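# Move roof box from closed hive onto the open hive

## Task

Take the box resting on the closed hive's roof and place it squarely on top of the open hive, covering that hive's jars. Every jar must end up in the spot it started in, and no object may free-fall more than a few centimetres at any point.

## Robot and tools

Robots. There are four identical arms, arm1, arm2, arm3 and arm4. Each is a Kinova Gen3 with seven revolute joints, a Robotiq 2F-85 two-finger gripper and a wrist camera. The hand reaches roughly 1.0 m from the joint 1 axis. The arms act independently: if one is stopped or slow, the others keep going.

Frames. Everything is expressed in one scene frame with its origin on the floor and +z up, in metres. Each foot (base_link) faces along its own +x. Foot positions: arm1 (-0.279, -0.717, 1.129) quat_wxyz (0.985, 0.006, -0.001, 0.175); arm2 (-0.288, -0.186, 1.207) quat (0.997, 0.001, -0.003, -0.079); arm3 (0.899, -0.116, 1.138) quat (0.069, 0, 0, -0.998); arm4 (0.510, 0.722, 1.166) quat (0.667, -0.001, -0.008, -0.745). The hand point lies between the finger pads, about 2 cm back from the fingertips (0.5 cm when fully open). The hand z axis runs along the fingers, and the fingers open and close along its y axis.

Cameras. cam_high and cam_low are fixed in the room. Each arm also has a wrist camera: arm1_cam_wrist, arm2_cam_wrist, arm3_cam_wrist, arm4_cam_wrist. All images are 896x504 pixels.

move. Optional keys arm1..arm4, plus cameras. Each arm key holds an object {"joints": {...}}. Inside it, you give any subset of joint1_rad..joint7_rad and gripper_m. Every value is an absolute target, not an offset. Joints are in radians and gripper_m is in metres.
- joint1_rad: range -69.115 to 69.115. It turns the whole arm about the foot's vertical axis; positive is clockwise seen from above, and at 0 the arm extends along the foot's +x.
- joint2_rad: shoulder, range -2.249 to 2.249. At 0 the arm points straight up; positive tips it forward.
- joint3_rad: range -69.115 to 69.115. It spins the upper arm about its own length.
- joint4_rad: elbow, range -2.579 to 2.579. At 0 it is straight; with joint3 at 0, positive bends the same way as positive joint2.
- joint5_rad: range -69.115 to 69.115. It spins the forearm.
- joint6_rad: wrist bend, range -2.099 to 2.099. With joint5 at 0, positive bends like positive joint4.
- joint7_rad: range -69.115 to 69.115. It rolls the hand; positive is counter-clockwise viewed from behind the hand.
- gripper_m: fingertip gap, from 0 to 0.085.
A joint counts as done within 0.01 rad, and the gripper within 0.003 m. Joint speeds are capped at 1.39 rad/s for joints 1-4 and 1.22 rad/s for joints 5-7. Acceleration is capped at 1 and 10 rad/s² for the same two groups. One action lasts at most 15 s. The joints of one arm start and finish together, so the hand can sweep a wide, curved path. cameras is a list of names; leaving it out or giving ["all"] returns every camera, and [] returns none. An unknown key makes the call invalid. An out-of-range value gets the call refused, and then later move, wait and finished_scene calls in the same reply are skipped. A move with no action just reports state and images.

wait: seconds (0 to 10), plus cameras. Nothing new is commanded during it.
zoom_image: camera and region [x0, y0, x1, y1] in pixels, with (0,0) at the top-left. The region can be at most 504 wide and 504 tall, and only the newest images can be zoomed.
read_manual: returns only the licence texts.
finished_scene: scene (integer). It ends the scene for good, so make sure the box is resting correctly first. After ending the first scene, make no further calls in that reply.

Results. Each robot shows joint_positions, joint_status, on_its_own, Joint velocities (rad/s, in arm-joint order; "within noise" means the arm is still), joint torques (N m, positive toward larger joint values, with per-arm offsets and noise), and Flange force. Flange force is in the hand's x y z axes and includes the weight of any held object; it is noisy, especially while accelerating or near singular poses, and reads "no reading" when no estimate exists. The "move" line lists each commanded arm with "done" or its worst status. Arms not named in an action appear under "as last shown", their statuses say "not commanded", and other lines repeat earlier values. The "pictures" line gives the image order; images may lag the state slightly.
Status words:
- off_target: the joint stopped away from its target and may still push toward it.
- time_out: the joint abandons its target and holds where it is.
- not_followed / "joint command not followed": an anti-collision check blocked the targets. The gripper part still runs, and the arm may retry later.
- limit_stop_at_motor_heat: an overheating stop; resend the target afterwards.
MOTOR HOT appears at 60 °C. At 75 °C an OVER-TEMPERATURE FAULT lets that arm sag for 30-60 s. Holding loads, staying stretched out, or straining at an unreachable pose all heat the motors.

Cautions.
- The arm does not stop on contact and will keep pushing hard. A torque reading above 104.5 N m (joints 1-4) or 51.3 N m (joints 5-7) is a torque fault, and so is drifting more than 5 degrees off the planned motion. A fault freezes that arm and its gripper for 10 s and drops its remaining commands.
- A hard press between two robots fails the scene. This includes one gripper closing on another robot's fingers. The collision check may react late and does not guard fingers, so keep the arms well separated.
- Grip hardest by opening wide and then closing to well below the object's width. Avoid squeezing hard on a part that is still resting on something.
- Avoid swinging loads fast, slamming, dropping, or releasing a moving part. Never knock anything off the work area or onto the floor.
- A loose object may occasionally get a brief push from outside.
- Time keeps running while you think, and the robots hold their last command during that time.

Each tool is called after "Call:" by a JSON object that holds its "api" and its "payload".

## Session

Call:
{"api": "move", "payload": {"arm1": {"joints":{"joint1_rad":0.5,"joint2_rad":-0.48,"joint3_rad":0,"joint4_rad":1.473,"joint5_rad":0,"joint6_rad":1.7,"joint7_rad":1.5708}}, "arm2": {"joints":{"joint1_rad":-0.23,"joint2_rad":-0.469,"joint3_rad":0,"joint4_rad":1.438,"joint5_rad":0,"joint6_rad":1.5,"joint7_rad":1.5708}}, "arm3": {"joints":{"joint1_rad":0.138,"joint2_rad":-0.458,"joint3_rad":0,"joint4_rad":1.544,"joint5_rad":0,"joint6_rad":1.45,"joint7_rad":1.5708}}, "arm4": {"joints":{"joint1_rad":0,"joint2_rad":-0.298,"joint3_rad":0,"joint4_rad":1.506,"joint5_rad":0,"joint6_rad":1.4,"joint7_rad":1.5708}}}}

Scene clock: 1.67 s.
Joint torques (N m): arm1=[-1.06 0.43 -0.73 -9.26 0.06 -1 0.14] | arm2=[-0.11 0.5 -1.05 -9.82 -0.03 -1.57 0.06] | arm3=[0.29 -0.36 -0.15 -8.28 -0.09 -1.86 0.27] | arm4=[-0.7 -3.21 0.81 -8.88 -0.46 -1.68 -0.1]
Motor temperatures (°C): arm1=[33 31 29 28 36 40 45] | arm2=[32 29 29 32 41 41 39] | arm3=[32 31 30 28 43 42 37] | arm4=[33 33 31 29 36 38 48]
Flange force (N): arm1=[1.2 -0.1 2.7] | arm2=[3.3 -2.5 2.7] | arm3=[-2.7 0.7 -4.0] | arm4=[-1.8 3.2 -3.2]
move: arm1 done; arm2 done; arm3 done; arm4 done
Joint velocities: within noise
arm1.joint_positions: joint1_rad=+0.500 joint2_rad=-0.480 joint3_rad=+0.000 joint4_rad=+1.473 joint5_rad=+0.000 joint6_rad=+1.700 joint7_rad=+1.571 gripper_m=+0.085
arm1.joint_status: all done
arm1.hand: x=-0.0809 y=-0.7785 z=+1.6778 quat_wxyz=(-0.221, -0.073, -0.972, +0.010) (m; scene frame)
arm2.joint_positions: joint1_rad=-0.230 joint2_rad=-0.469 joint3_rad=+0.000 joint4_rad=+1.438 joint5_rad=+0.000 joint6_rad=+1.500 joint7_rad=+1.571 gripper_m=+0.085
arm2.joint_status: all done
arm2.hand: x=-0.0270 y=-0.1928 z=+1.8036 quat_wxyz=(-0.333, +0.034, -0.942, -0.012) (m; scene frame)
arm3.joint_positions: joint1_rad=+0.138 joint2_rad=-0.458 joint3_rad=+0.000 joint4_rad=+1.544 joint5_rad=+0.000 joint6_rad=+1.450 joint7_rad=+1.571 gripper_m=+0.085
arm3.joint_status: all done
arm3.hand: x=+0.6302 y=-0.0912 z=+1.6906 quat_wxyz=(-0.001, -0.954, +0.000, +0.299) (m; scene frame)
arm4.joint_positions: joint1_rad=+0.000 joint2_rad=-0.298 joint3_rad=+0.000 joint4_rad=+1.506 joint5_rad=+0.000 joint6_rad=+1.400 joint7_rad=+1.571 gripper_m=+0.085
arm4.joint_status: all done
arm4.hand: x=+0.4443 y=+0.4040 z=+1.7002 quat_wxyz=(-0.183, -0.718, -0.642, +0.197) (m; scene frame)
pictures: arm1_cam_wrist, arm2_cam_wrist, arm3_cam_wrist, arm4_cam_wrist, cam_high, cam_low

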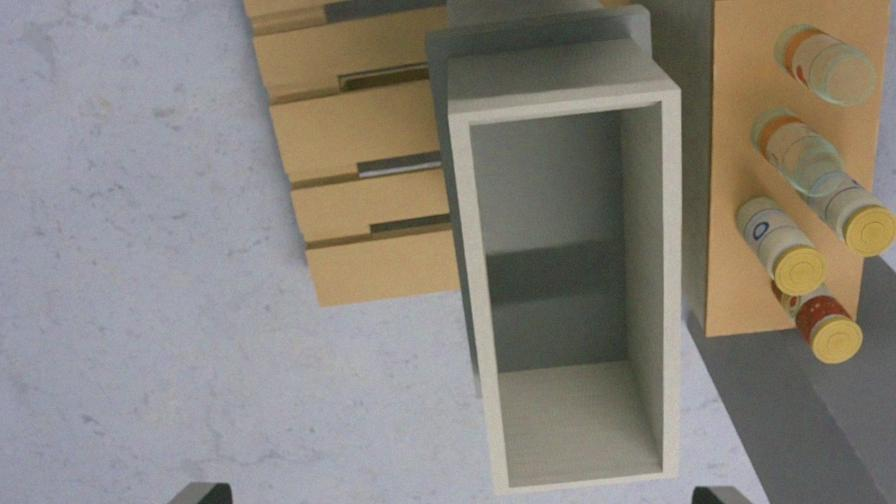

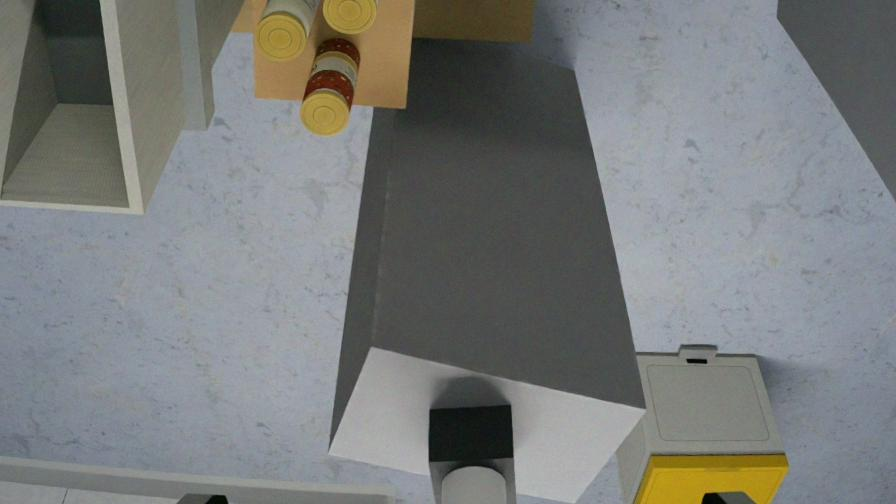

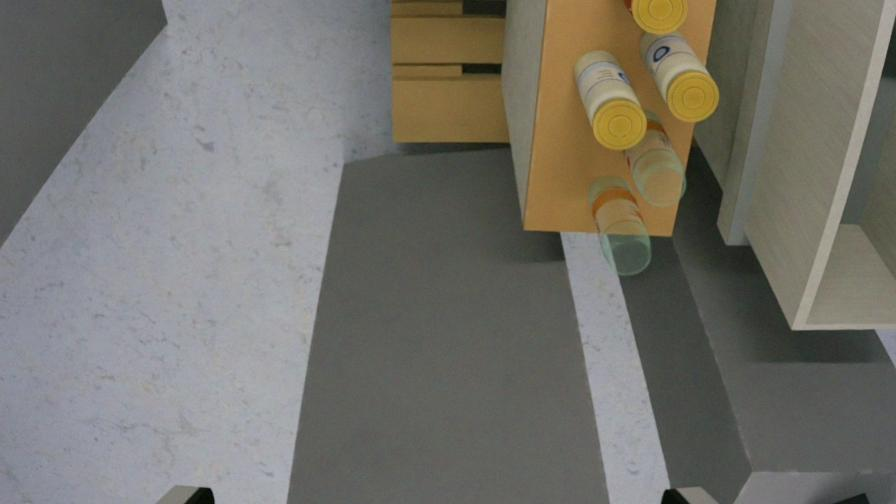

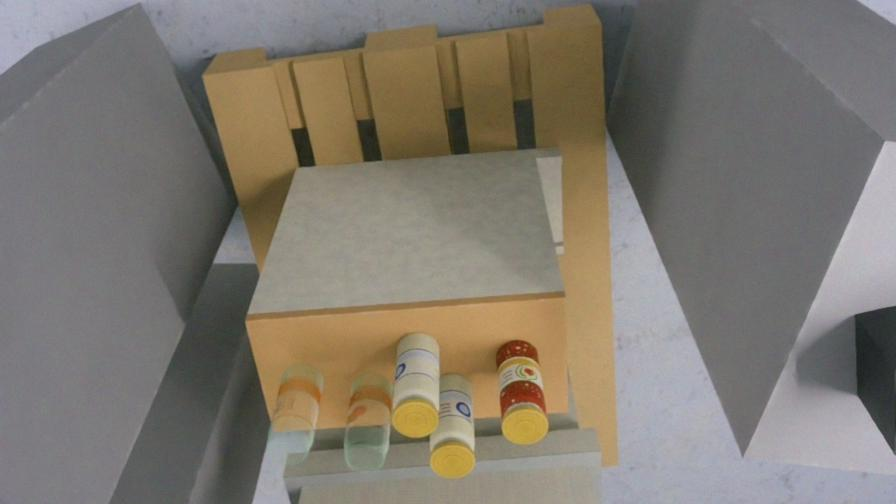

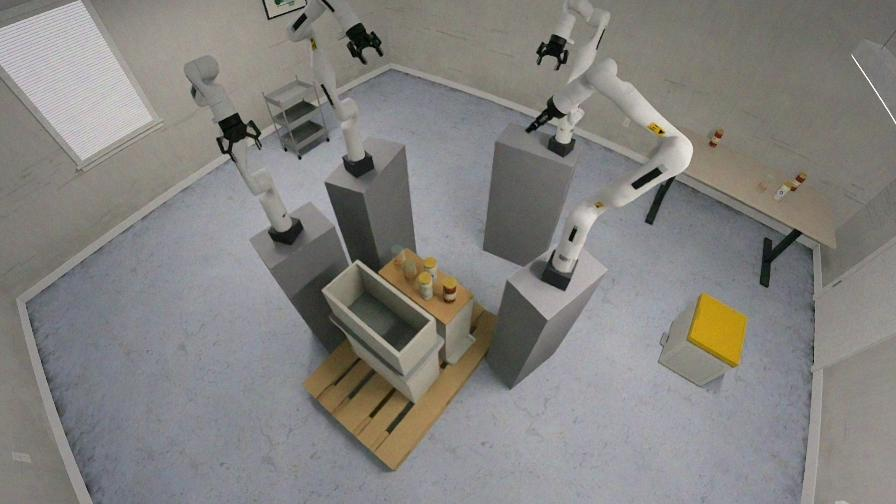

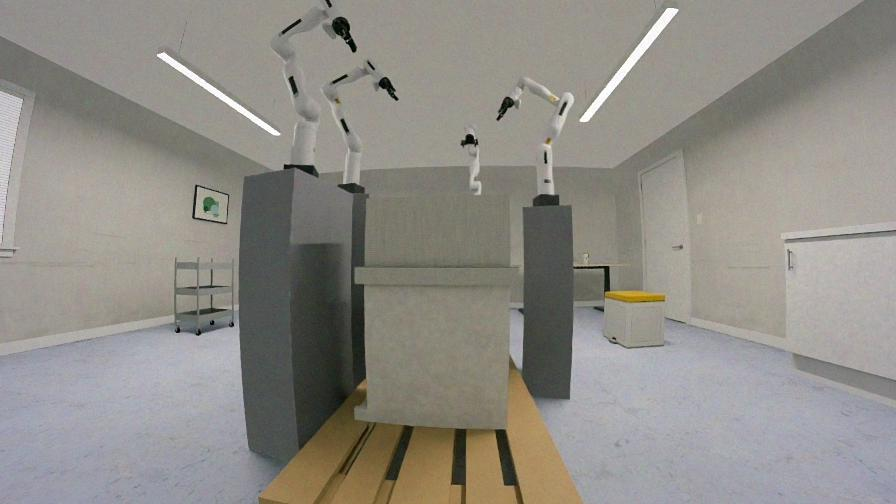

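Call:
{"api": "move", "payload": {"arm2": {"joints":{"joint1_rad":0.7426,"joint2_rad":1.2869,"joint4_rad":1.1557,"joint6_rad":0.699,"joint7_rad":0.8707}}, "arm3": {"joints":{"joint1_rad":-0.9306,"joint2_rad":1.2881,"joint4_rad":0.8501,"joint6_rad":1.0034,"joint7_rad":-1.0986}}}}

Scene clock: 71.87 s.
Joint torques (N m): arm1=[-1.06 0.44 -0.74 -9.17 0.04 -1.01 0.16] | arm2=[-0.21 -23.67 -0.39 -6.35 -0.07 0.25 0.06] | arm3=[0.34 -26.25 0.6 -6.37 -0.17 -0.31 0.24] | arm4=[-0.75 -3.19 0.77 -8.87 -0.5 -1.66 -0.07]
Motor temperatures (°C): arm1=[33 31 29 28 36 40 45] | arm2=[32 30 29 32 41 41 39] | arm3=[32 31 30 29 43 42 37] | arm4=[33 33 31 30 36 39 48]
Flange force (N): arm1=[1.0 -0.1 2.4] | arm2=[4.8 -3.6 -3.1] | arm3=[7.3 3.1 -0.1] | arm4=[-1.7 3.2 -3.2]
move: arm2 done; arm3 done
Joint velocities: within noise
arm1, arm4: as last shown
arm2.joint_positions: joint1_rad=+0.743 joint2_rad=+1.287 joint3_rad=+0.000 joint4_rad=+1.156 joint5_rad=+0.000 joint6_rad=+0.699 joint7_rad=+0.871 gripper_m=+0.085
arm2.joint_status: all done
arm2.hand: x=+0.0702 y=-0.6764 z=+1.0595 quat_wxyz=(-0.001, -0.718, -0.696, -0.003) (m; scene frame)
arm3.joint_positions: joint1_rad=-0.931 joint2_rad=+1.288 joint3_rad=+0.000 joint4_rad=+0.850 joint5_rad=+0.000 joint6_rad=+1.003 joint7_rad=-1.099 gripper_m=+0.085
arm3.joint_status: all done
arm3.hand: x=+0.5553 y=-0.6913 z=+1.0604 quat_wxyz=(-0.001, -0.697, +0.717, +0.000) (m; scene frame)
pictures: arm1_cam_wrist, arm2_cam_wrist, arm3_cam_wrist, arm4_cam_wrist, cam_high, cam_low

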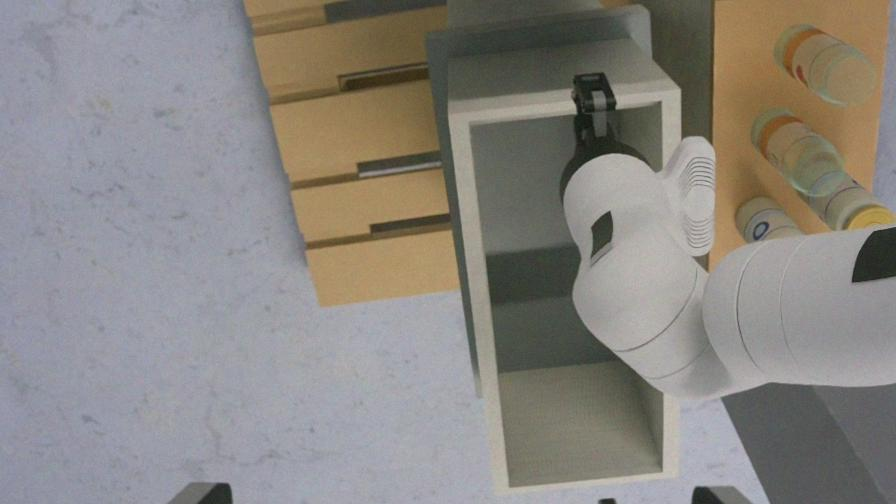

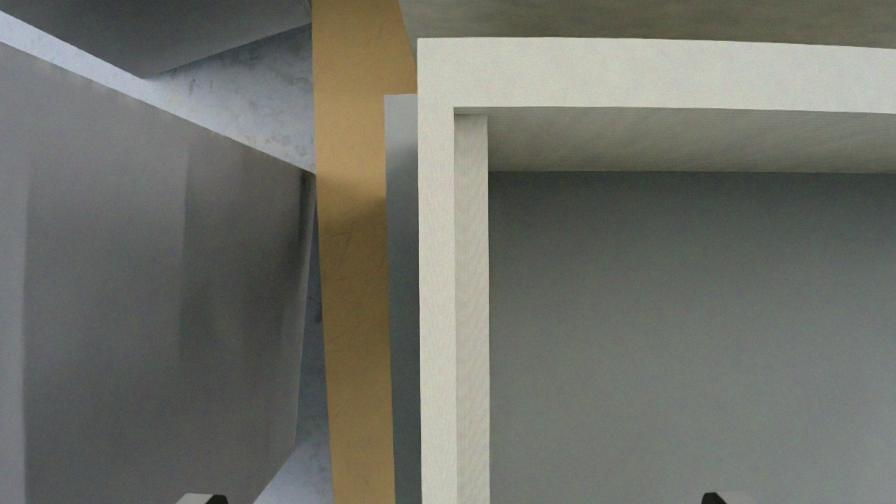

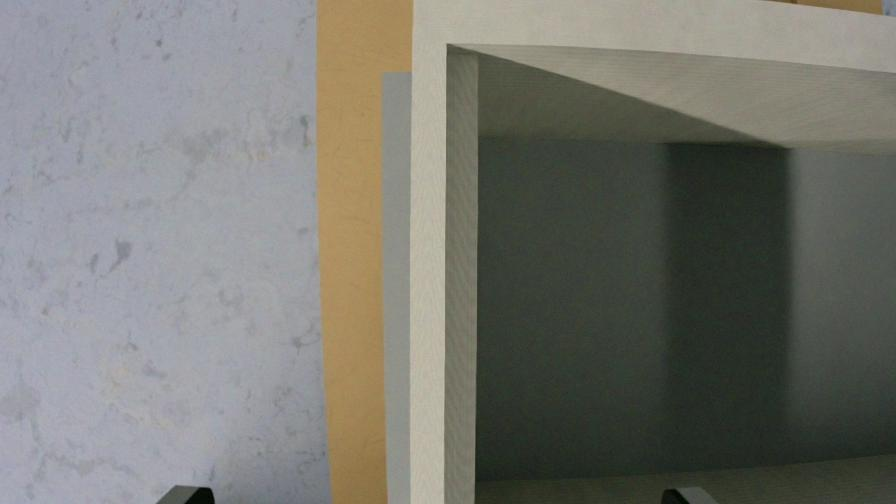

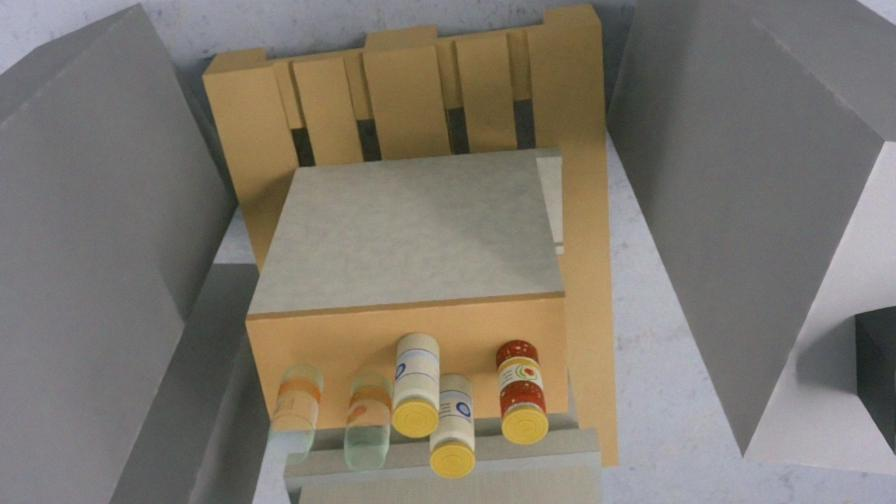

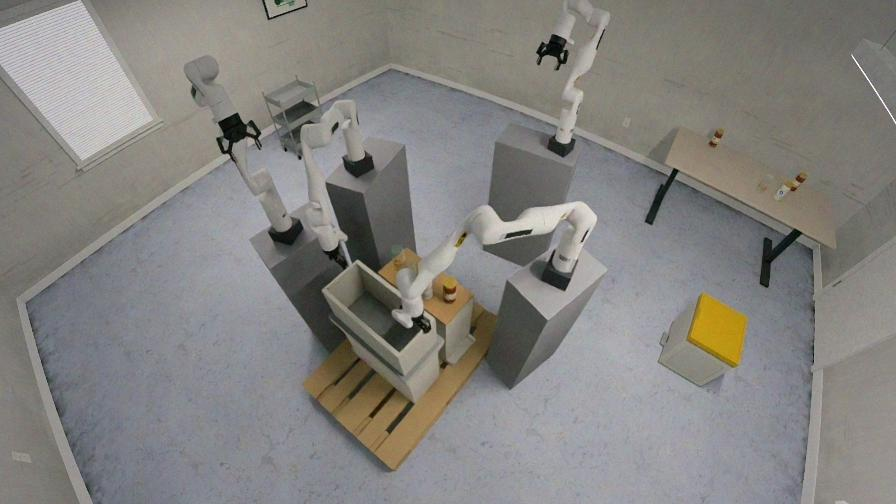

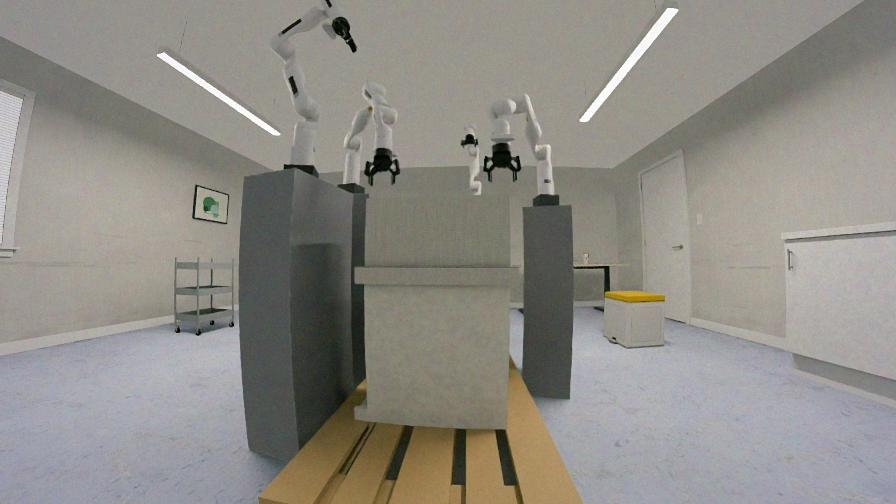

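Call:
{"api": "move", "payload": {"arm2": {"joints":{"joint1_rad":0.7512,"joint2_rad":1.4264,"joint4_rad":1.0529,"joint6_rad":0.6623,"joint7_rad":0.8793}}, "arm3": {"joints":{"joint1_rad":-0.9328,"joint2_rad":1.4215,"joint4_rad":0.7551,"joint6_rad":0.965,"joint7_rad":-1.1008}}, "cameras": []}}

Call:
{"api": "move", "payload": {"arm2": {"joints":{"joint2_rad":1.5734,"joint4_rad":0.9262,"joint6_rad":0.642}}, "arm3": {"joints":{"joint2_rad":1.5598,"joint4_rad":0.6459,"joint6_rad":0.9359}}, "cameras": ["arm2_cam_wrist","arm3_cam_wrist"]}}

Scene clock: 107.53 s.
Joint torques (N m): arm1=[-1.03 0.45 -0.78 -9.29 0.02 -1.01 0.13] | arm2=[-0.21 -23.92 -0.41 -6.07 -0.07 0.23 0.06] | arm3=[0.34 -26.76 0.49 -6.2 -0.1 -0.3 0.19] | arm4=[-0.68 -3.17 0.86 -8.91 -0.5 -1.7 -0.1]
Motor temperatures (°C): arm1=[33 31 29 28 36 40 45] | arm2=[32 31 29 32 41 41 39] | arm3=[32 32 30 29 43 42 37] | arm4=[33 33 31 30 36 39 47]
Flange force (N): arm1=[1.3 -0.3 2.8] | arm2=[5.0 -3.7 -4.0] | arm3=[8.2 3.7 1.0] | arm4=[-1.6 3.4 -3.2]
move: arm2 done; arm3 done
Joint velocities: within noise
arm1, arm4: as last shown
arm2.joint_positions: joint1_rad=+0.751 joint2_rad=+1.426 joint3_rad=+0.000 joint4_rad=+1.053 joint5_rad=+0.000 joint6_rad=+0.662 joint7_rad=+0.879 gripper_m=+0.085
arm2.joint_status: all done
arm2.hand: x=+0.0684 y=-0.6820 z=+0.9949 quat_wxyz=(-0.001, -0.718, -0.696, -0.003) (m; scene frame)
arm3.joint_positions: joint1_rad=-0.933 joint2_rad=+1.421 joint3_rad=+0.000 joint4_rad=+0.755 joint5_rad=+0.000 joint6_rad=+0.965 joint7_rad=-1.101 gripper_m=+0.085
arm3.joint_status: all done
arm3.hand: x=+0.5540 y=-0.6968 z=+0.9956 quat_wxyz=(-0.001, -0.697, +0.718, +0.000) (m; scene frame)
pictures: none
No camera images: "cameras" was empty.

Scene clock: 108.63 s.
Joint torques (N m): arm1=[-1.04 0.47 -0.75 -9.27 0.04 -1.01 0.07] | arm2=[-0.25 -24.01 -0.42 -5.94 -0.05 0.23 0.07] | arm3=[0.41 -26.66 0.47 -6.08 -0.14 -0.31 0.19] | arm4=[-0.8 -3.18 0.88 -8.97 -0.48 -1.69 -0.16]
Motor temperatures (°C): arm1=[33 31 29 28 36 40 45] | arm2=[32 31 29 32 41 41 39] | arm3=[32 32 30 29 43 42 37] | arm4=[33 33 31 30 36 39 47]
Flange force (N): arm1=[1.3 -0.4 2.7] | arm2=[5.4 -4.1 -4.8] | arm3=[8.7 3.8 1.7] | arm4=[-1.4 3.3 -3.0]
move: arm2 done; arm3 done
Joint velocities: within noise
arm1, arm4: as last shown
arm2.joint_positions: joint1_rad=+0.751 joint2_rad=+1.573 joint3_rad=+0.000 joint4_rad=+0.926 joint5_rad=+0.000 joint6_rad=+0.642 joint7_rad=+0.879 gripper_m=+0.085
arm2.joint_status: all done
arm2.hand: x=+0.0684 y=-0.6814 z=+0.9294 quat_wxyz=(-0.001, -0.718, -0.696, -0.003) (m; scene frame)
arm3.joint_positions: joint1_rad=-0.933 joint2_rad=+1.560 joint3_rad=+0.000 joint4_rad=+0.646 joint5_rad=+0.000 joint6_rad=+0.936 joint7_rad=-1.101 gripper_m=+0.085
arm3.joint_status: all done
arm3.hand: x=+0.5543 y=-0.6963 z=+0.9302 quat_wxyz=(-0.001, -0.697, +0.718, +0.000) (m; scene frame)
pictures: arm2_cam_wrist, arm3_cam_wrist

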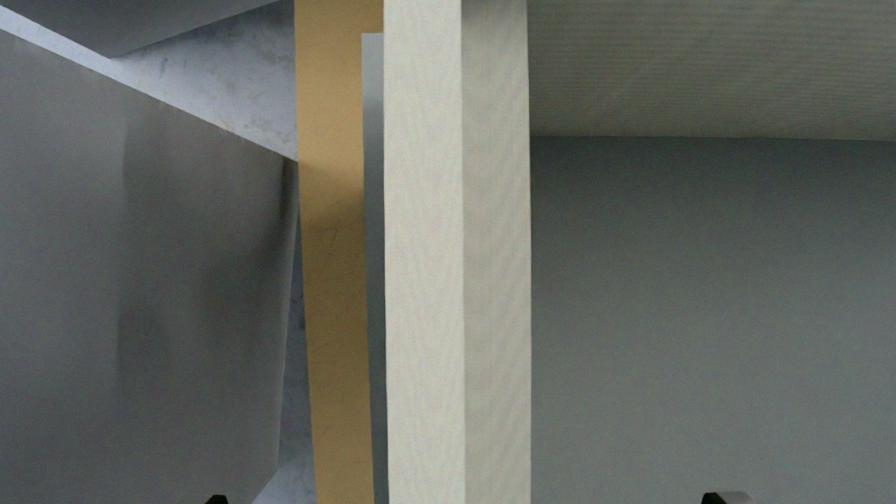

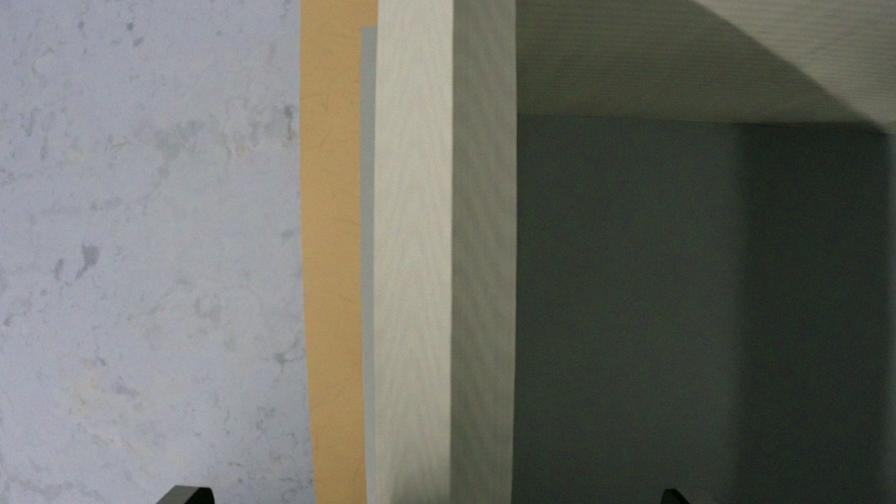

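Call:
{"api": "move", "payload": {"arm2": {"joints":{"gripper_m":0}}, "arm3": {"joints":{"gripper_m":0}}, "cameras": []}}

Call:
{"api": "move", "payload": {"arm2": {"joints":{"joint2_rad":1.4264,"joint4_rad":1.0529,"joint6_rad":0.6623}}, "arm3": {"joints":{"joint2_rad":1.4215,"joint4_rad":0.7551,"joint6_rad":0.965}}, "cameras": ["cam_high"]}}

Call:
{"api": "move", "payload": {"arm2": {"joints":{"joint2_rad":1.2912,"joint4_rad":1.1412,"joint6_rad":0.7092}}, "arm3": {"joints":{"joint2_rad":1.3016,"joint4_rad":0.817,"joint6_rad":1.023}}, "cameras": []}}

Call:
{"api": "move", "payload": {"arm2": {"joints":{"joint2_rad":1.1679,"joint4_rad":1.191,"joint6_rad":0.7827}}, "arm3": {"joints":{"joint2_rad":1.2001,"joint4_rad":0.8315,"joint6_rad":1.11}}, "cameras": []}}

Call:
{"api": "move", "payload": {"arm2": {"joints":{"joint2_rad":1.0565,"joint4_rad":1.2023,"joint6_rad":0.8828}}, "arm3": {"joints":{"joint2_rad":1.1169,"joint4_rad":0.7986,"joint6_rad":1.2261}}, "cameras": ["cam_high","cam_low","arm4_cam_wrist"]}}

Scene clock: 125.80 s.
Joint torques (N m): arm1=[-1.07 0.45 -0.75 -9.18 0.05 -0.99 0.2] | arm2=[1.51 -21.33 0.63 -5.28 0.05 -0.18 -0.05] | arm3=[-5.32 -23.87 -3.58 -3.47 -2.18 1.09 0.12] | arm4=[-0.65 -3.19 0.85 -8.89 -0.51 -1.69 -0.14]
Motor temperatures (°C): arm1=[33 31 29 28 36 40 45] | arm2=[32 31 29 32 41 41 39] | arm3=[32 33 30 29 43 42 37] | arm4=[33 33 31 30 36 39 47]
Flange force (N): arm1=[1.1 0.0 2.5] | arm2=[6.6 -1.6 -9.6] | arm3=[9.9 14.3 1.2] | arm4=[-1.7 3.2 -3.2]
move: arm2 off_target; arm3 off_target
Joint velocities: within noise
arm1, arm4: as last shown
arm2.joint_positions: joint1_rad=+0.751 joint2_rad=+1.573 joint3_rad=+0.000 joint4_rad=+0.926 joint5_rad=+0.000 joint6_rad=+0.642 joint7_rad=+0.879 gripper_m=+0.017
arm2.joint_status: gripper_m off_target (ended at +0.017, target +0.000)
arm2.hand: x=+0.0684 y=-0.6814 z=+0.9294 quat_wxyz=(-0.001, -0.718, -0.696, -0.003) (m; scene frame)
arm3.joint_positions: joint1_rad=-0.933 joint2_rad=+1.560 joint3_rad=+0.000 joint4_rad=+0.646 joint5_rad=+0.000 joint6_rad=+0.936 joint7_rad=-1.101 gripper_m=+0.017
arm3.joint_status: gripper_m off_target (ended at +0.017, target +0.000)
arm3.hand: x=+0.5542 y=-0.6962 z=+0.9302 quat_wxyz=(-0.001, -0.697, +0.718, +0.000) (m; scene frame)
pictures: none
No camera images: "cameras" was empty.

Scene clock: 126.90 s.
Joint torques (N m): arm1=[-1.01 0.49 -0.76 -9.21 0.05 -0.99 0.12] | arm2=[3.66 -34.4 3.06 -8.02 0.68 1.08 -0.08] | arm3=[-4.26 -35.49 -3.27 -8.05 -2.21 1.09 0.24] | arm4=[-0.78 -3.14 0.8 -8.93 -0.47 -1.67 -0.11]
Motor temperatures (°C): arm1=[33 31 29 28 36 40 45] | arm2=[32 31 29 32 41 41 39] | arm3=[32 33 30 29 43 42 37] | arm4=[33 33 31 30 36 39 47]
Flange force (N): arm1=[1.2 -0.3 2.6] | arm2=[5.5 3.5 15.9] | arm3=[9.3 12.0 16.8] | arm4=[-1.4 3.2 -3.1]
move: arm2 done; arm3 done
Joint velocities: within noise
arm1, arm4: as last shown
arm2.joint_positions: joint1_rad=+0.751 joint2_rad=+1.426 joint3_rad=+0.000 joint4_rad=+1.053 joint5_rad=+0.000 joint6_rad=+0.662 joint7_rad=+0.879 gripper_m=+0.017
arm2.joint_status: all done
arm2.hand: x=+0.0684 y=-0.6820 z=+0.9949 quat_wxyz=(-0.001, -0.718, -0.696, -0.003) (m; scene frame)
arm3.joint_positions: joint1_rad=-0.933 joint2_rad=+1.422 joint3_rad=+0.000 joint4_rad=+0.755 joint5_rad=+0.000 joint6_rad=+0.965 joint7_rad=-1.101 gripper_m=+0.017
arm3.joint_status: all done
arm3.hand: x=+0.5539 y=-0.6967 z=+0.9955 quat_wxyz=(-0.001, -0.697, +0.718, +0.000) (m; scene frame)
pictures: cam_high

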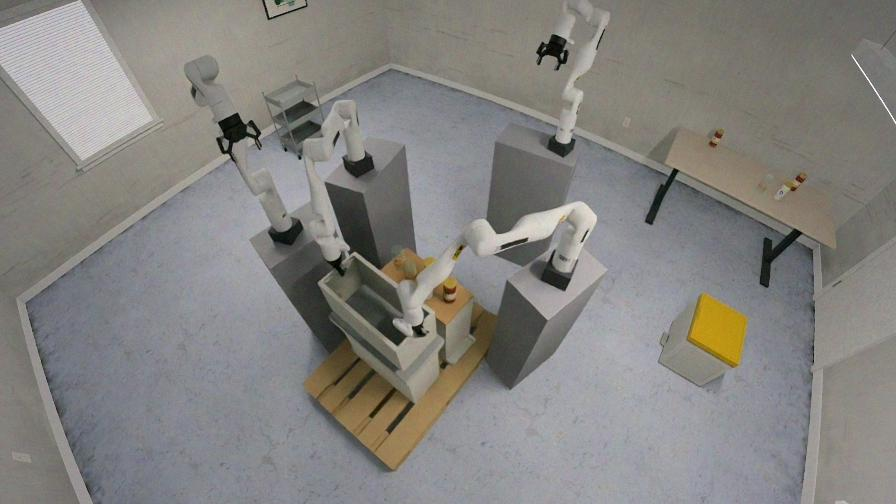

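Scene clock: 127.97 s.
Joint torques (N m): arm1=[-1 0.42 -0.81 -9.17 0.02 -1.02 0.12] | arm2=[4.9 -34.1 4.26 -8.03 1.08 1.43 -0.04] | arm3=[-5.88 -34.77 -4.35 -7.85 -3.01 1.49 0.16] | arm4=[-0.71 -3.2 0.86 -9.01 -0.43 -1.64 -0.13]
Motor temperatures (°C): arm1=[33 31 29 28 36 40 45] | arm2=[32 31 29 32 41 41 39] | arm3=[32 33 30 29 43 42 37] | arm4=[33 33 31 30 36 39 47]
Flange force (N): arm1=[1.0 -0.5 2.4] | arm2=[5.7 6.0 16.9] | arm3=[8.5 14.5 15.4] | arm4=[-1.3 3.3 -2.8]
move: arm2 done; arm3 done
Joint velocities: within noise
arm1, arm4: as last shown
arm2.joint_positions: joint1_rad=+0.751 joint2_rad=+1.291 joint3_rad=+0.000 joint4_rad=+1.141 joint5_rad=+0.000 joint6_rad=+0.709 joint7_rad=+0.879 gripper_m=+0.017
arm2.joint_status: all done
arm2.hand: x=+0.0677 y=-0.6816 z=+1.0598 quat_wxyz=(-0.001, -0.718, -0.696, -0.003) (m; scene frame)
arm3.joint_positions: joint1_rad=-0.933 joint2_rad=+1.302 joint3_rad=+0.000 joint4_rad=+0.817 joint5_rad=+0.000 joint6_rad=+1.023 joint7_rad=-1.101 gripper_m=+0.017
arm3.joint_status: all done
arm3.hand: x=+0.5542 y=-0.6962 z=+1.0602 quat_wxyz=(-0.001, -0.697, +0.717, +0.000) (m; scene frame)
pictures: none
No camera images: "cameras" was empty.

Scene clock: 129.00 s.
Joint torques (N m): arm1=[-0.99 0.4 -0.76 -9.23 0.04 -0.99 0.15] | arm2=[5.74 -33.85 4.97 -8.41 1.46 1.71 0.01] | arm3=[-6.89 -34.46 -5.32 -8.12 -3.57 1.78 0.1] | arm4=[-0.76 -3.1 0.77 -8.99 -0.5 -1.61 -0.14]
Motor temperatures (°C): arm1=[33 31 29 28 36 40 45] | arm2=[32 31 29 32 41 41 39] | arm3=[32 33 30 29 43 42 37] | arm4=[33 33 31 30 36 39 47]
Flange force (N): arm1=[1.1 -0.2 2.7] | arm2=[5.7 7.9 17.8] | arm3=[8.3 16.1 14.4] | arm4=[-1.1 3.0 -2.8]
move: arm2 done; arm3 done
Joint velocities: within noise
arm1, arm4: as last shown
arm2.joint_positions: joint1_rad=+0.751 joint2_rad=+1.168 joint3_rad=+0.000 joint4_rad=+1.191 joint5_rad=+0.000 joint6_rad=+0.783 joint7_rad=+0.879 gripper_m=+0.017
arm2.joint_status: all done
arm2.hand: x=+0.0671 y=-0.6815 z=+1.1243 quat_wxyz=(-0.001, -0.718, -0.696, -0.003) (m; scene frame)
arm3.joint_positions: joint1_rad=-0.933 joint2_rad=+1.200 joint3_rad=+0.000 joint4_rad=+0.831 joint5_rad=+0.000 joint6_rad=+1.110 joint7_rad=-1.101 gripper_m=+0.017
arm3.joint_status: all done
arm3.hand: x=+0.5544 y=-0.6960 z=+1.1247 quat_wxyz=(-0.001, -0.697, +0.718, +0.000) (m; scene frame)
pictures: none
No camera images: "cameras" was empty.

Scene clock: 130.00 s.
Joint torques (N m): arm1=[-1.09 0.47 -0.76 -9.17 0.04 -0.97 0.14] | arm2=[4.9 -33.85 4.19 -9.99 1.39 1.46 0] | arm3=[-5.65 -35.4 -4.09 -9.5 -3.23 1.49 0.02] | arm4=[-0.75 -3.18 0.89 -8.87 -0.49 -1.72 -0.09]
Motor temperatures (°C): arm1=[33 31 29 28 36 40 45] | arm2=[32 31 29 32 41 41 39] | arm3=[32 33 30 29 43 42 37] | arm4=[33 33 31 30 36 39 47]
Flange force (N): arm1=[1.1 -0.2 2.5] | arm2=[6.0 5.9 17.9] | arm3=[8.9 14.5 14.4] | arm4=[-1.8 3.5 -3.4]
move: arm2 done; arm3 done
Joint velocities: within noise
arm1.joint_positions: joint1_rad=+0.500 joint2_rad=-0.480 joint3_rad=+0.000 joint4_rad=+1.473 joint5_rad=+0.000 joint6_rad=+1.700 joint7_rad=+1.571 gripper_m=+0.085
arm1.joint_status: not commanded
arm1.hand: x=-0.0809 y=-0.7785 z=+1.6778 quat_wxyz=(-0.221, -0.073, -0.972, +0.010) (m; scene frame)
arm2.joint_positions: joint1_rad=+0.751 joint2_rad=+1.057 joint3_rad=+0.000 joint4_rad=+1.202 joint5_rad=+0.000 joint6_rad=+0.883 joint7_rad=+0.879 gripper_m=+0.017
arm2.joint_status: all done
arm2.hand: x=+0.0669 y=-0.6819 z=+1.1896 quat_wxyz=(-0.001, -0.718, -0.696, -0.003) (m; scene frame)
arm3.joint_positions: joint1_rad=-0.933 joint2_rad=+1.117 joint3_rad=+0.000 joint4_rad=+0.799 joint5_rad=+0.000 joint6_rad=+1.226 joint7_rad=-1.101 gripper_m=+0.017
arm3.joint_status: all done
arm3.hand: x=+0.5543 y=-0.6962 z=+1.1903 quat_wxyz=(-0.001, -0.697, +0.718, +0.000) (m; scene frame)
arm4.joint_positions: joint1_rad=+0.000 joint2_rad=-0.298 joint3_rad=+0.000 joint4_rad=+1.506 joint5_rad=+0.000 joint6_rad=+1.400 joint7_rad=+1.571 gripper_m=+0.085
arm4.joint_status: not commanded
arm4.hand: x=+0.4443 y=+0.4040 z=+1.7002 quat_wxyz=(-0.183, -0.718, -0.642, +0.197) (m; scene frame)
pictures: arm4_cam_wrist, cam_high, cam_low

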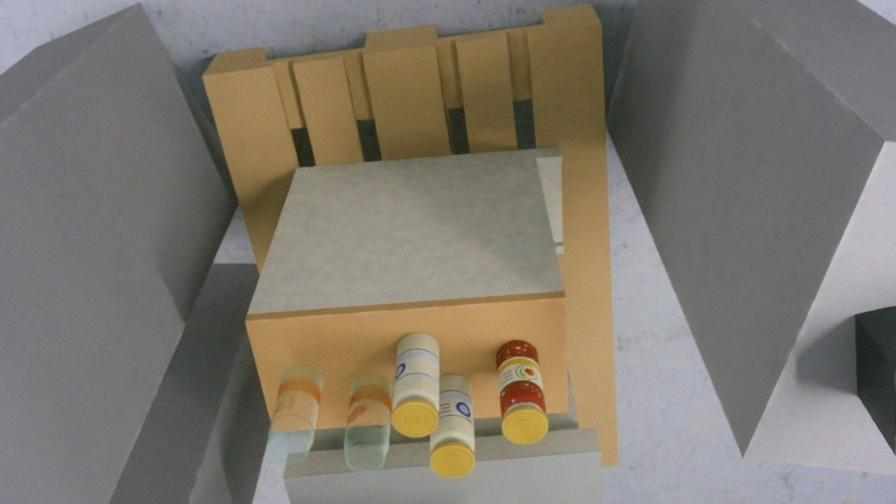

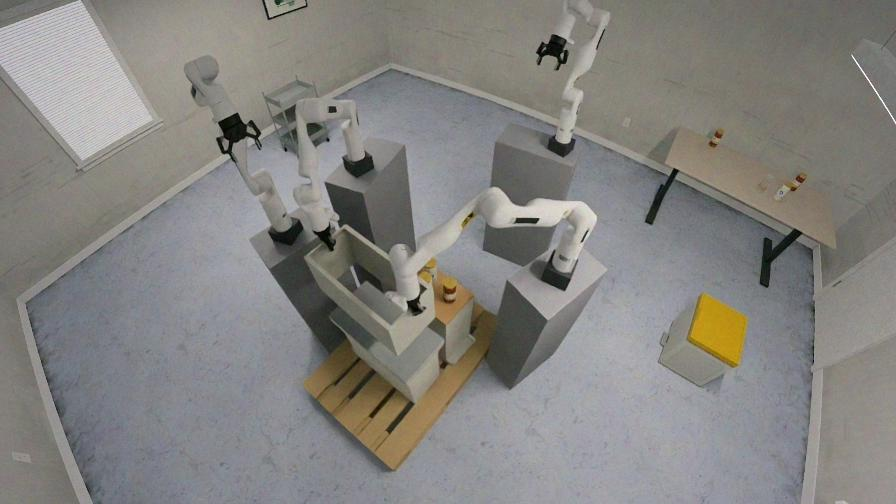

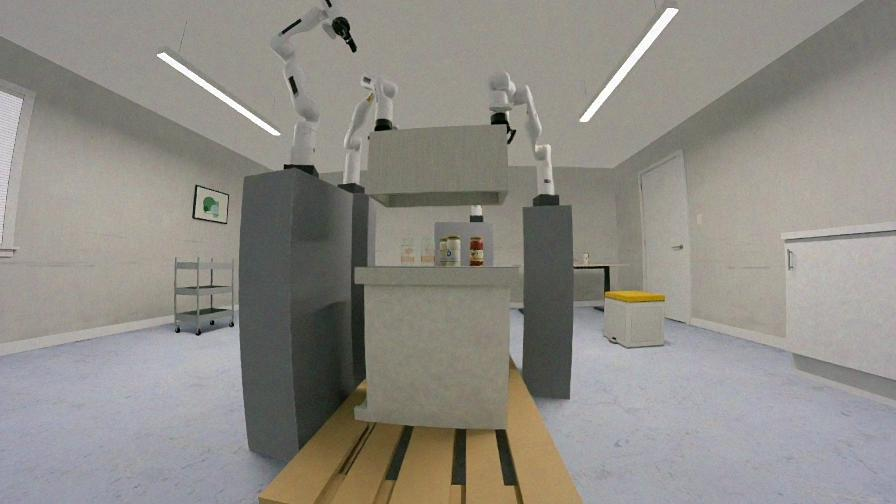

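Call:
{"api": "move", "payload": {"arm2": {"joints":{"joint1_rad":0.7076,"joint2_rad":0.9904,"joint4_rad":1.3706,"joint6_rad":0.7806,"joint7_rad":0.8352}}, "arm3": {"joints":{"joint1_rad":-0.8969,"joint2_rad":1.0198,"joint4_rad":1.019,"joint6_rad":1.1028,"joint7_rad":-1.0654}}, "cameras": []}}

Call:
{"api": "move", "payload": {"arm2": {"joints":{"joint1_rad":0.6583,"joint2_rad":0.9334,"joint4_rad":1.5209,"joint6_rad":0.6873,"joint7_rad":0.7854}}, "arm3": {"joints":{"joint1_rad":-0.857,"joint2_rad":0.9385,"joint4_rad":1.2044,"joint6_rad":0.9987,"joint7_rad":-1.026}}, "cameras": []}}

Call:
{"api": "move", "payload": {"arm2": {"joints":{"joint1_rad":0.6023,"joint2_rad":0.8847,"joint4_rad":1.6551,"joint6_rad":0.6018,"joint7_rad":0.7289}}, "arm3": {"joints":{"joint1_rad":-0.8123,"joint2_rad":0.8701,"joint4_rad":1.3612,"joint6_rad":0.9103,"joint7_rad":-0.9818}}, "cameras": ["cam_high"]}}

Call:
{"api": "move", "payload": {"arm2": {"joints":{"joint1_rad":0.5385,"joint2_rad":0.8435,"joint4_rad":1.7751,"joint6_rad":0.523,"joint7_rad":0.6646}}, "arm3": {"joints":{"joint1_rad":-0.7621,"joint2_rad":0.8119,"joint4_rad":1.4955,"joint6_rad":0.8342,"joint7_rad":-0.9321}}, "cameras": []}}

Call:
{"api": "move", "payload": {"arm2": {"joints":{"joint1_rad":0.466,"joint2_rad":0.8086,"joint4_rad":1.8836,"joint6_rad":0.4494,"joint7_rad":0.5916}}, "arm3": {"joints":{"joint1_rad":-0.7055,"joint2_rad":0.76,"joint4_rad":1.616,"joint6_rad":0.7656,"joint7_rad":-0.876}}, "cameras": []}}

Call:
{"api": "move", "payload": {"arm2": {"joints":{"joint1_rad":0.3837,"joint2_rad":0.7799,"joint4_rad":1.9797,"joint6_rad":0.382,"joint7_rad":0.5088}}, "arm3": {"joints":{"joint1_rad":-0.6417,"joint2_rad":0.7147,"joint4_rad":1.7218,"joint6_rad":0.7051,"joint7_rad":-0.8127}}, "cameras": ["cam_high","arm3_cam_wrist","arm2_cam_wrist"]}}

Scene clock: 167.70 s.
Joint torques (N m): arm1=[-1.02 0.45 -0.69 -9.18 0.02 -0.97 0.11] | arm2=[3.2 -31.96 2.98 -9.45 0.9 1.11 -0.03] | arm3=[-3.4 -33.97 -2.93 -9.21 -2.26 1.21 0.02] | arm4=[-0.73 -3.2 0.75 -8.89 -0.48 -1.65 -0.12]
Motor temperatures (°C): arm1=[33 31 29 28 36 40 45] | arm2=[32 33 29 32 41 41 39] | arm3=[32 35 30 29 43 42 37] | arm4=[33 33 31 30 36 39 47]
Flange force (N): arm1=[1.1 -0.1 2.5] | arm2=[5.2 3.2 17.4] | arm3=[7.3 10.6 14.9] | arm4=[-1.7 3.0 -3.1]
move: arm2 done; arm3 done
Joint velocities: within noise
arm1, arm4: as last shown
arm2.joint_positions: joint1_rad=+0.708 joint2_rad=+0.990 joint3_rad=+0.000 joint4_rad=+1.371 joint5_rad=+0.000 joint6_rad=+0.781 joint7_rad=+0.835 gripper_m=+0.017
arm2.joint_status: all done
arm2.hand: x=+0.0649 y=-0.6385 z=+1.1897 quat_wxyz=(-0.001, -0.718, -0.696, -0.003) (m; scene frame)
arm3.joint_positions: joint1_rad=-0.897 joint2_rad=+1.020 joint3_rad=+0.000 joint4_rad=+1.019 joint5_rad=+0.000 joint6_rad=+1.103 joint7_rad=-1.065 gripper_m=+0.017
arm3.joint_status: all done
arm3.hand: x=+0.5516 y=-0.6533 z=+1.1904 quat_wxyz=(-0.001, -0.696, +0.718, +0.000) (m; scene frame)
pictures: none
No camera images: "cameras" was empty.

Scene clock: 168.87 s.
Joint torques (N m): arm1=[-1.01 0.47 -0.74 -9.19 0.04 -1 0.13] | arm2=[4.94 -29.31 4.91 -6.61 1.31 1.98 -0.15] | arm3=[-5.23 -31.15 -4.69 -7.01 -3.14 2.09 -0.02] | arm4=[-0.68 -3.2 0.77 -8.92 -0.52 -1.65 -0.11]
Motor temperatures (°C): arm1=[33 31 29 28 36 40 45] | arm2=[32 33 29 32 41 41 39] | arm3=[32 35 30 29 43 42 37] | arm4=[33 33 31 30 36 39 47]
Flange force (N): arm1=[1.2 -0.2 2.5] | arm2=[4.6 8.2 17.6] | arm3=[6.2 14.6 14.7] | arm4=[-1.6 3.1 -3.0]
move: arm2 done; arm3 done
Joint velocities: within noise
arm1, arm4: as last shown
arm2.joint_positions: joint1_rad=+0.658 joint2_rad=+0.933 joint3_rad=+0.000 joint4_rad=+1.521 joint5_rad=+0.000 joint6_rad=+0.687 joint7_rad=+0.785 gripper_m=+0.017
arm2.joint_status: all done
arm2.hand: x=+0.0625 y=-0.5947 z=+1.1898 quat_wxyz=(-0.001, -0.718, -0.696, -0.003) (m; scene frame)
arm3.joint_positions: joint1_rad=-0.857 joint2_rad=+0.939 joint3_rad=+0.000 joint4_rad=+1.204 joint5_rad=+0.000 joint6_rad=+0.999 joint7_rad=-1.026 gripper_m=+0.017
arm3.joint_status: all done
arm3.hand: x=+0.5497 y=-0.6094 z=+1.1904 quat_wxyz=(-0.001, -0.696, +0.718, +0.000) (m; scene frame)
pictures: none
No camera images: "cameras" was empty.

Scene clock: 169.97 s.
Joint torques (N m): arm1=[-1.02 0.43 -0.72 -9.19 0.05 -0.98 0.11] | arm2=[5.78 -26.86 5.99 -3.94 1.43 2.77 -0.21] | arm3=[-6.22 -28.7 -5.87 -4.85 -3.54 2.93 -0.11] | arm4=[-0.71 -3.13 0.73 -8.95 -0.5 -1.66 -0.13]
Motor temperatures (°C): arm1=[33 31 29 28 36 40 45] | arm2=[32 33 29 32 41 41 39] | arm3=[32 35 30 29 43 42 37] | arm4=[33 33 31 30 36 39 47]
Flange force (N): arm1=[1.1 -0.2 2.6] | arm2=[4.2 11.8 17.9] | arm3=[5.7 18.0 14.7] | arm4=[-1.4 2.9 -3.0]
move: arm2 done; arm3 done
Joint velocities: within noise
arm1, arm4: as last shown
arm2.joint_positions: joint1_rad=+0.602 joint2_rad=+0.885 joint3_rad=+0.000 joint4_rad=+1.655 joint5_rad=+0.000 joint6_rad=+0.602 joint7_rad=+0.729 gripper_m=+0.017
arm2.joint_status: all done
arm2.hand: x=+0.0602 y=-0.5510 z=+1.1898 quat_wxyz=(-0.001, -0.718, -0.696, -0.003) (m; scene frame)
arm3.joint_positions: joint1_rad=-0.812 joint2_rad=+0.870 joint3_rad=+0.000 joint4_rad=+1.361 joint5_rad=+0.000 joint6_rad=+0.910 joint7_rad=-0.982 gripper_m=+0.017
arm3.joint_status: all done
arm3.hand: x=+0.5477 y=-0.5657 z=+1.1903 quat_wxyz=(-0.001, -0.696, +0.718, +0.000) (m; scene frame)
pictures: cam_high

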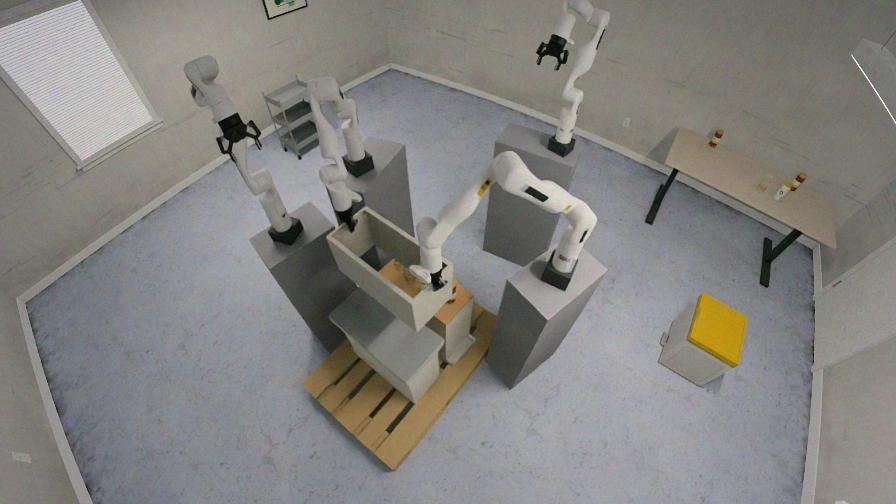

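Scene clock: 171.03 s.
Joint torques (N m): arm1=[-1.04 0.36 -0.81 -9.23 0.05 -0.99 0.12] | arm2=[4.87 -25.12 5.24 -2.49 1.09 2.91 -0.14] | arm3=[-5.65 -26.69 -5.69 -3.87 -3.29 3.01 0.02] | arm4=[-0.74 -3.25 0.75 -8.93 -0.47 -1.64 -0.08]
Motor temperatures (°C): arm1=[33 31 29 28 36 40 45] | arm2=[32 34 29 32 41 41 39] | arm3=[32 35 30 29 43 42 37] | arm4=[33 33 31 30 36 39 47]
Flange force (N): arm1=[1.0 -0.5 2.6] | arm2=[3.4 11.7 18.1] | arm3=[4.7 17.4 14.3] | arm4=[-1.7 3.1 -2.9]
move: arm2 done; arm3 done
Joint velocities: within noise
arm1, arm4: as last shown
arm2.joint_positions: joint1_rad=+0.538 joint2_rad=+0.843 joint3_rad=+0.000 joint4_rad=+1.775 joint5_rad=+0.000 joint6_rad=+0.523 joint7_rad=+0.665 gripper_m=+0.017
arm2.joint_status: all done
arm2.hand: x=+0.0580 y=-0.5074 z=+1.1899 quat_wxyz=(-0.001, -0.718, -0.696, -0.003) (m; scene frame)
arm3.joint_positions: joint1_rad=-0.762 joint2_rad=+0.812 joint3_rad=+0.000 joint4_rad=+1.495 joint5_rad=+0.000 joint6_rad=+0.834 joint7_rad=-0.932 gripper_m=+0.017
arm3.joint_status: all done
arm3.hand: x=+0.5453 y=-0.5227 z=+1.1902 quat_wxyz=(-0.001, -0.696, +0.718, +0.000) (m; scene frame)
pictures: none
No camera images: "cameras" was empty.

Scene clock: 172.03 s.
Joint torques (N m): arm1=[-1.02 0.38 -0.76 -9.16 0.06 -1 0.13] | arm2=[4.66 -23.08 5.06 -0.28 0.91 3.44 -0.16] | arm3=[-5.4 -24.56 -5.82 -2.07 -3.26 3.48 0.01] | arm4=[-0.72 -3.1 0.86 -8.92 -0.51 -1.66 -0.07]
Motor temperatures (°C): arm1=[33 31 29 28 36 40 45] | arm2=[32 34 29 32 41 41 39] | arm3=[32 35 30 29 43 42 37] | arm4=[33 33 31 30 36 39 47]
Flange force (N): arm1=[0.9 -0.3 2.4] | arm2=[2.9 13.4 18.3] | arm3=[4.9 18.9 13.9] | arm4=[-1.4 3.5 -3.1]
move: arm2 done; arm3 done
Joint velocities: within noise
arm1, arm4: as last shown
arm2.joint_positions: joint1_rad=+0.466 joint2_rad=+0.809 joint3_rad=+0.000 joint4_rad=+1.884 joint5_rad=+0.000 joint6_rad=+0.449 joint7_rad=+0.592 gripper_m=+0.017
arm2.joint_status: all done
arm2.hand: x=+0.0558 y=-0.4638 z=+1.1899 quat_wxyz=(-0.001, -0.719, -0.695, -0.003) (m; scene frame)
arm3.joint_positions: joint1_rad=-0.706 joint2_rad=+0.760 joint3_rad=+0.000 joint4_rad=+1.616 joint5_rad=+0.000 joint6_rad=+0.766 joint7_rad=-0.876 gripper_m=+0.017
arm3.joint_status: all done
arm3.hand: x=+0.5431 y=-0.4793 z=+1.1901 quat_wxyz=(-0.001, -0.696, +0.718, +0.000) (m; scene frame)
pictures: none
No camera images: "cameras" was empty.

Scene clock: 173.00 s.
Joint torques (N m): arm1=[-0.99 0.41 -0.75 -9.28 0.01 -0.99 0.16] | arm2=[3.87 -21.6 4.28 0.93 0.6 3.52 -0.18] | arm3=[-4.62 -22.91 -5.21 -0.99 -2.88 3.72 0.06] | arm4=[-0.74 -3.19 0.85 -8.99 -0.52 -1.63 -0.1]
Motor temperatures (°C): arm1=[33 31 29 28 36 40 45] | arm2=[32 34 29 32 41 41 39] | arm3=[32 35 30 29 43 42 37] | arm4=[33 33 31 30 36 39 47]
Flange force (N): arm1=[1.2 -0.2 2.8] | arm2=[2.6 13.0 18.4] | arm3=[4.6 18.6 14.0] | arm4=[-1.3 3.4 -2.8]
move: arm2 done; arm3 done
Joint velocities: within noise
arm1, arm4: as last shown
arm2.joint_positions: joint1_rad=+0.384 joint2_rad=+0.780 joint3_rad=+0.000 joint4_rad=+1.980 joint5_rad=+0.000 joint6_rad=+0.382 joint7_rad=+0.509 gripper_m=+0.017
arm2.joint_status: all done
arm2.hand: x=+0.0536 y=-0.4203 z=+1.1900 quat_wxyz=(-0.001, -0.719, -0.695, -0.003) (m; scene frame)
arm3.joint_positions: joint1_rad=-0.642 joint2_rad=+0.715 joint3_rad=+0.000 joint4_rad=+1.722 joint5_rad=+0.000 joint6_rad=+0.705 joint7_rad=-0.813 gripper_m=+0.017
arm3.joint_status: all done
arm3.hand: x=+0.5408 y=-0.4360 z=+1.1901 quat_wxyz=(-0.001, -0.696, +0.719, +0.000) (m; scene frame)
pictures: arm2_cam_wrist, arm3_cam_wrist, cam_high

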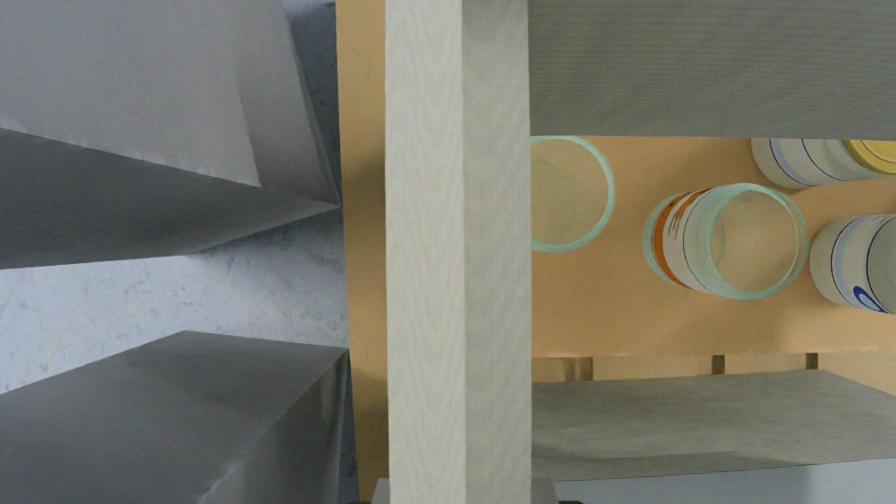

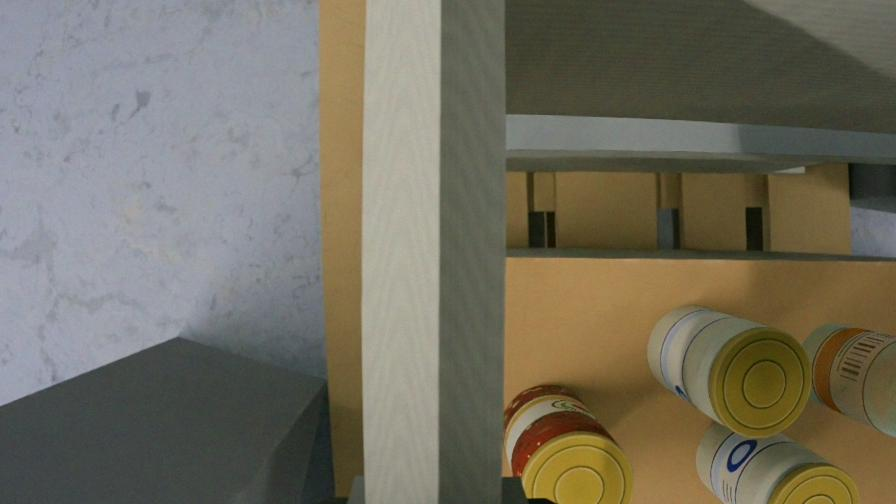

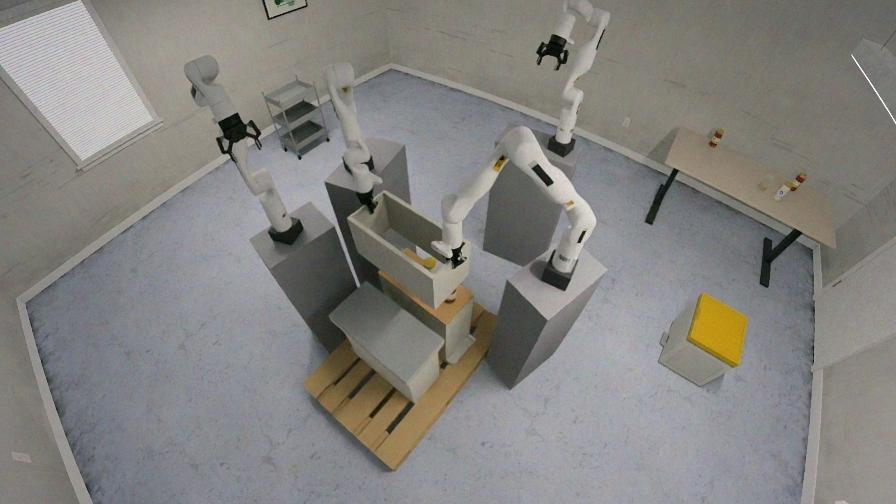

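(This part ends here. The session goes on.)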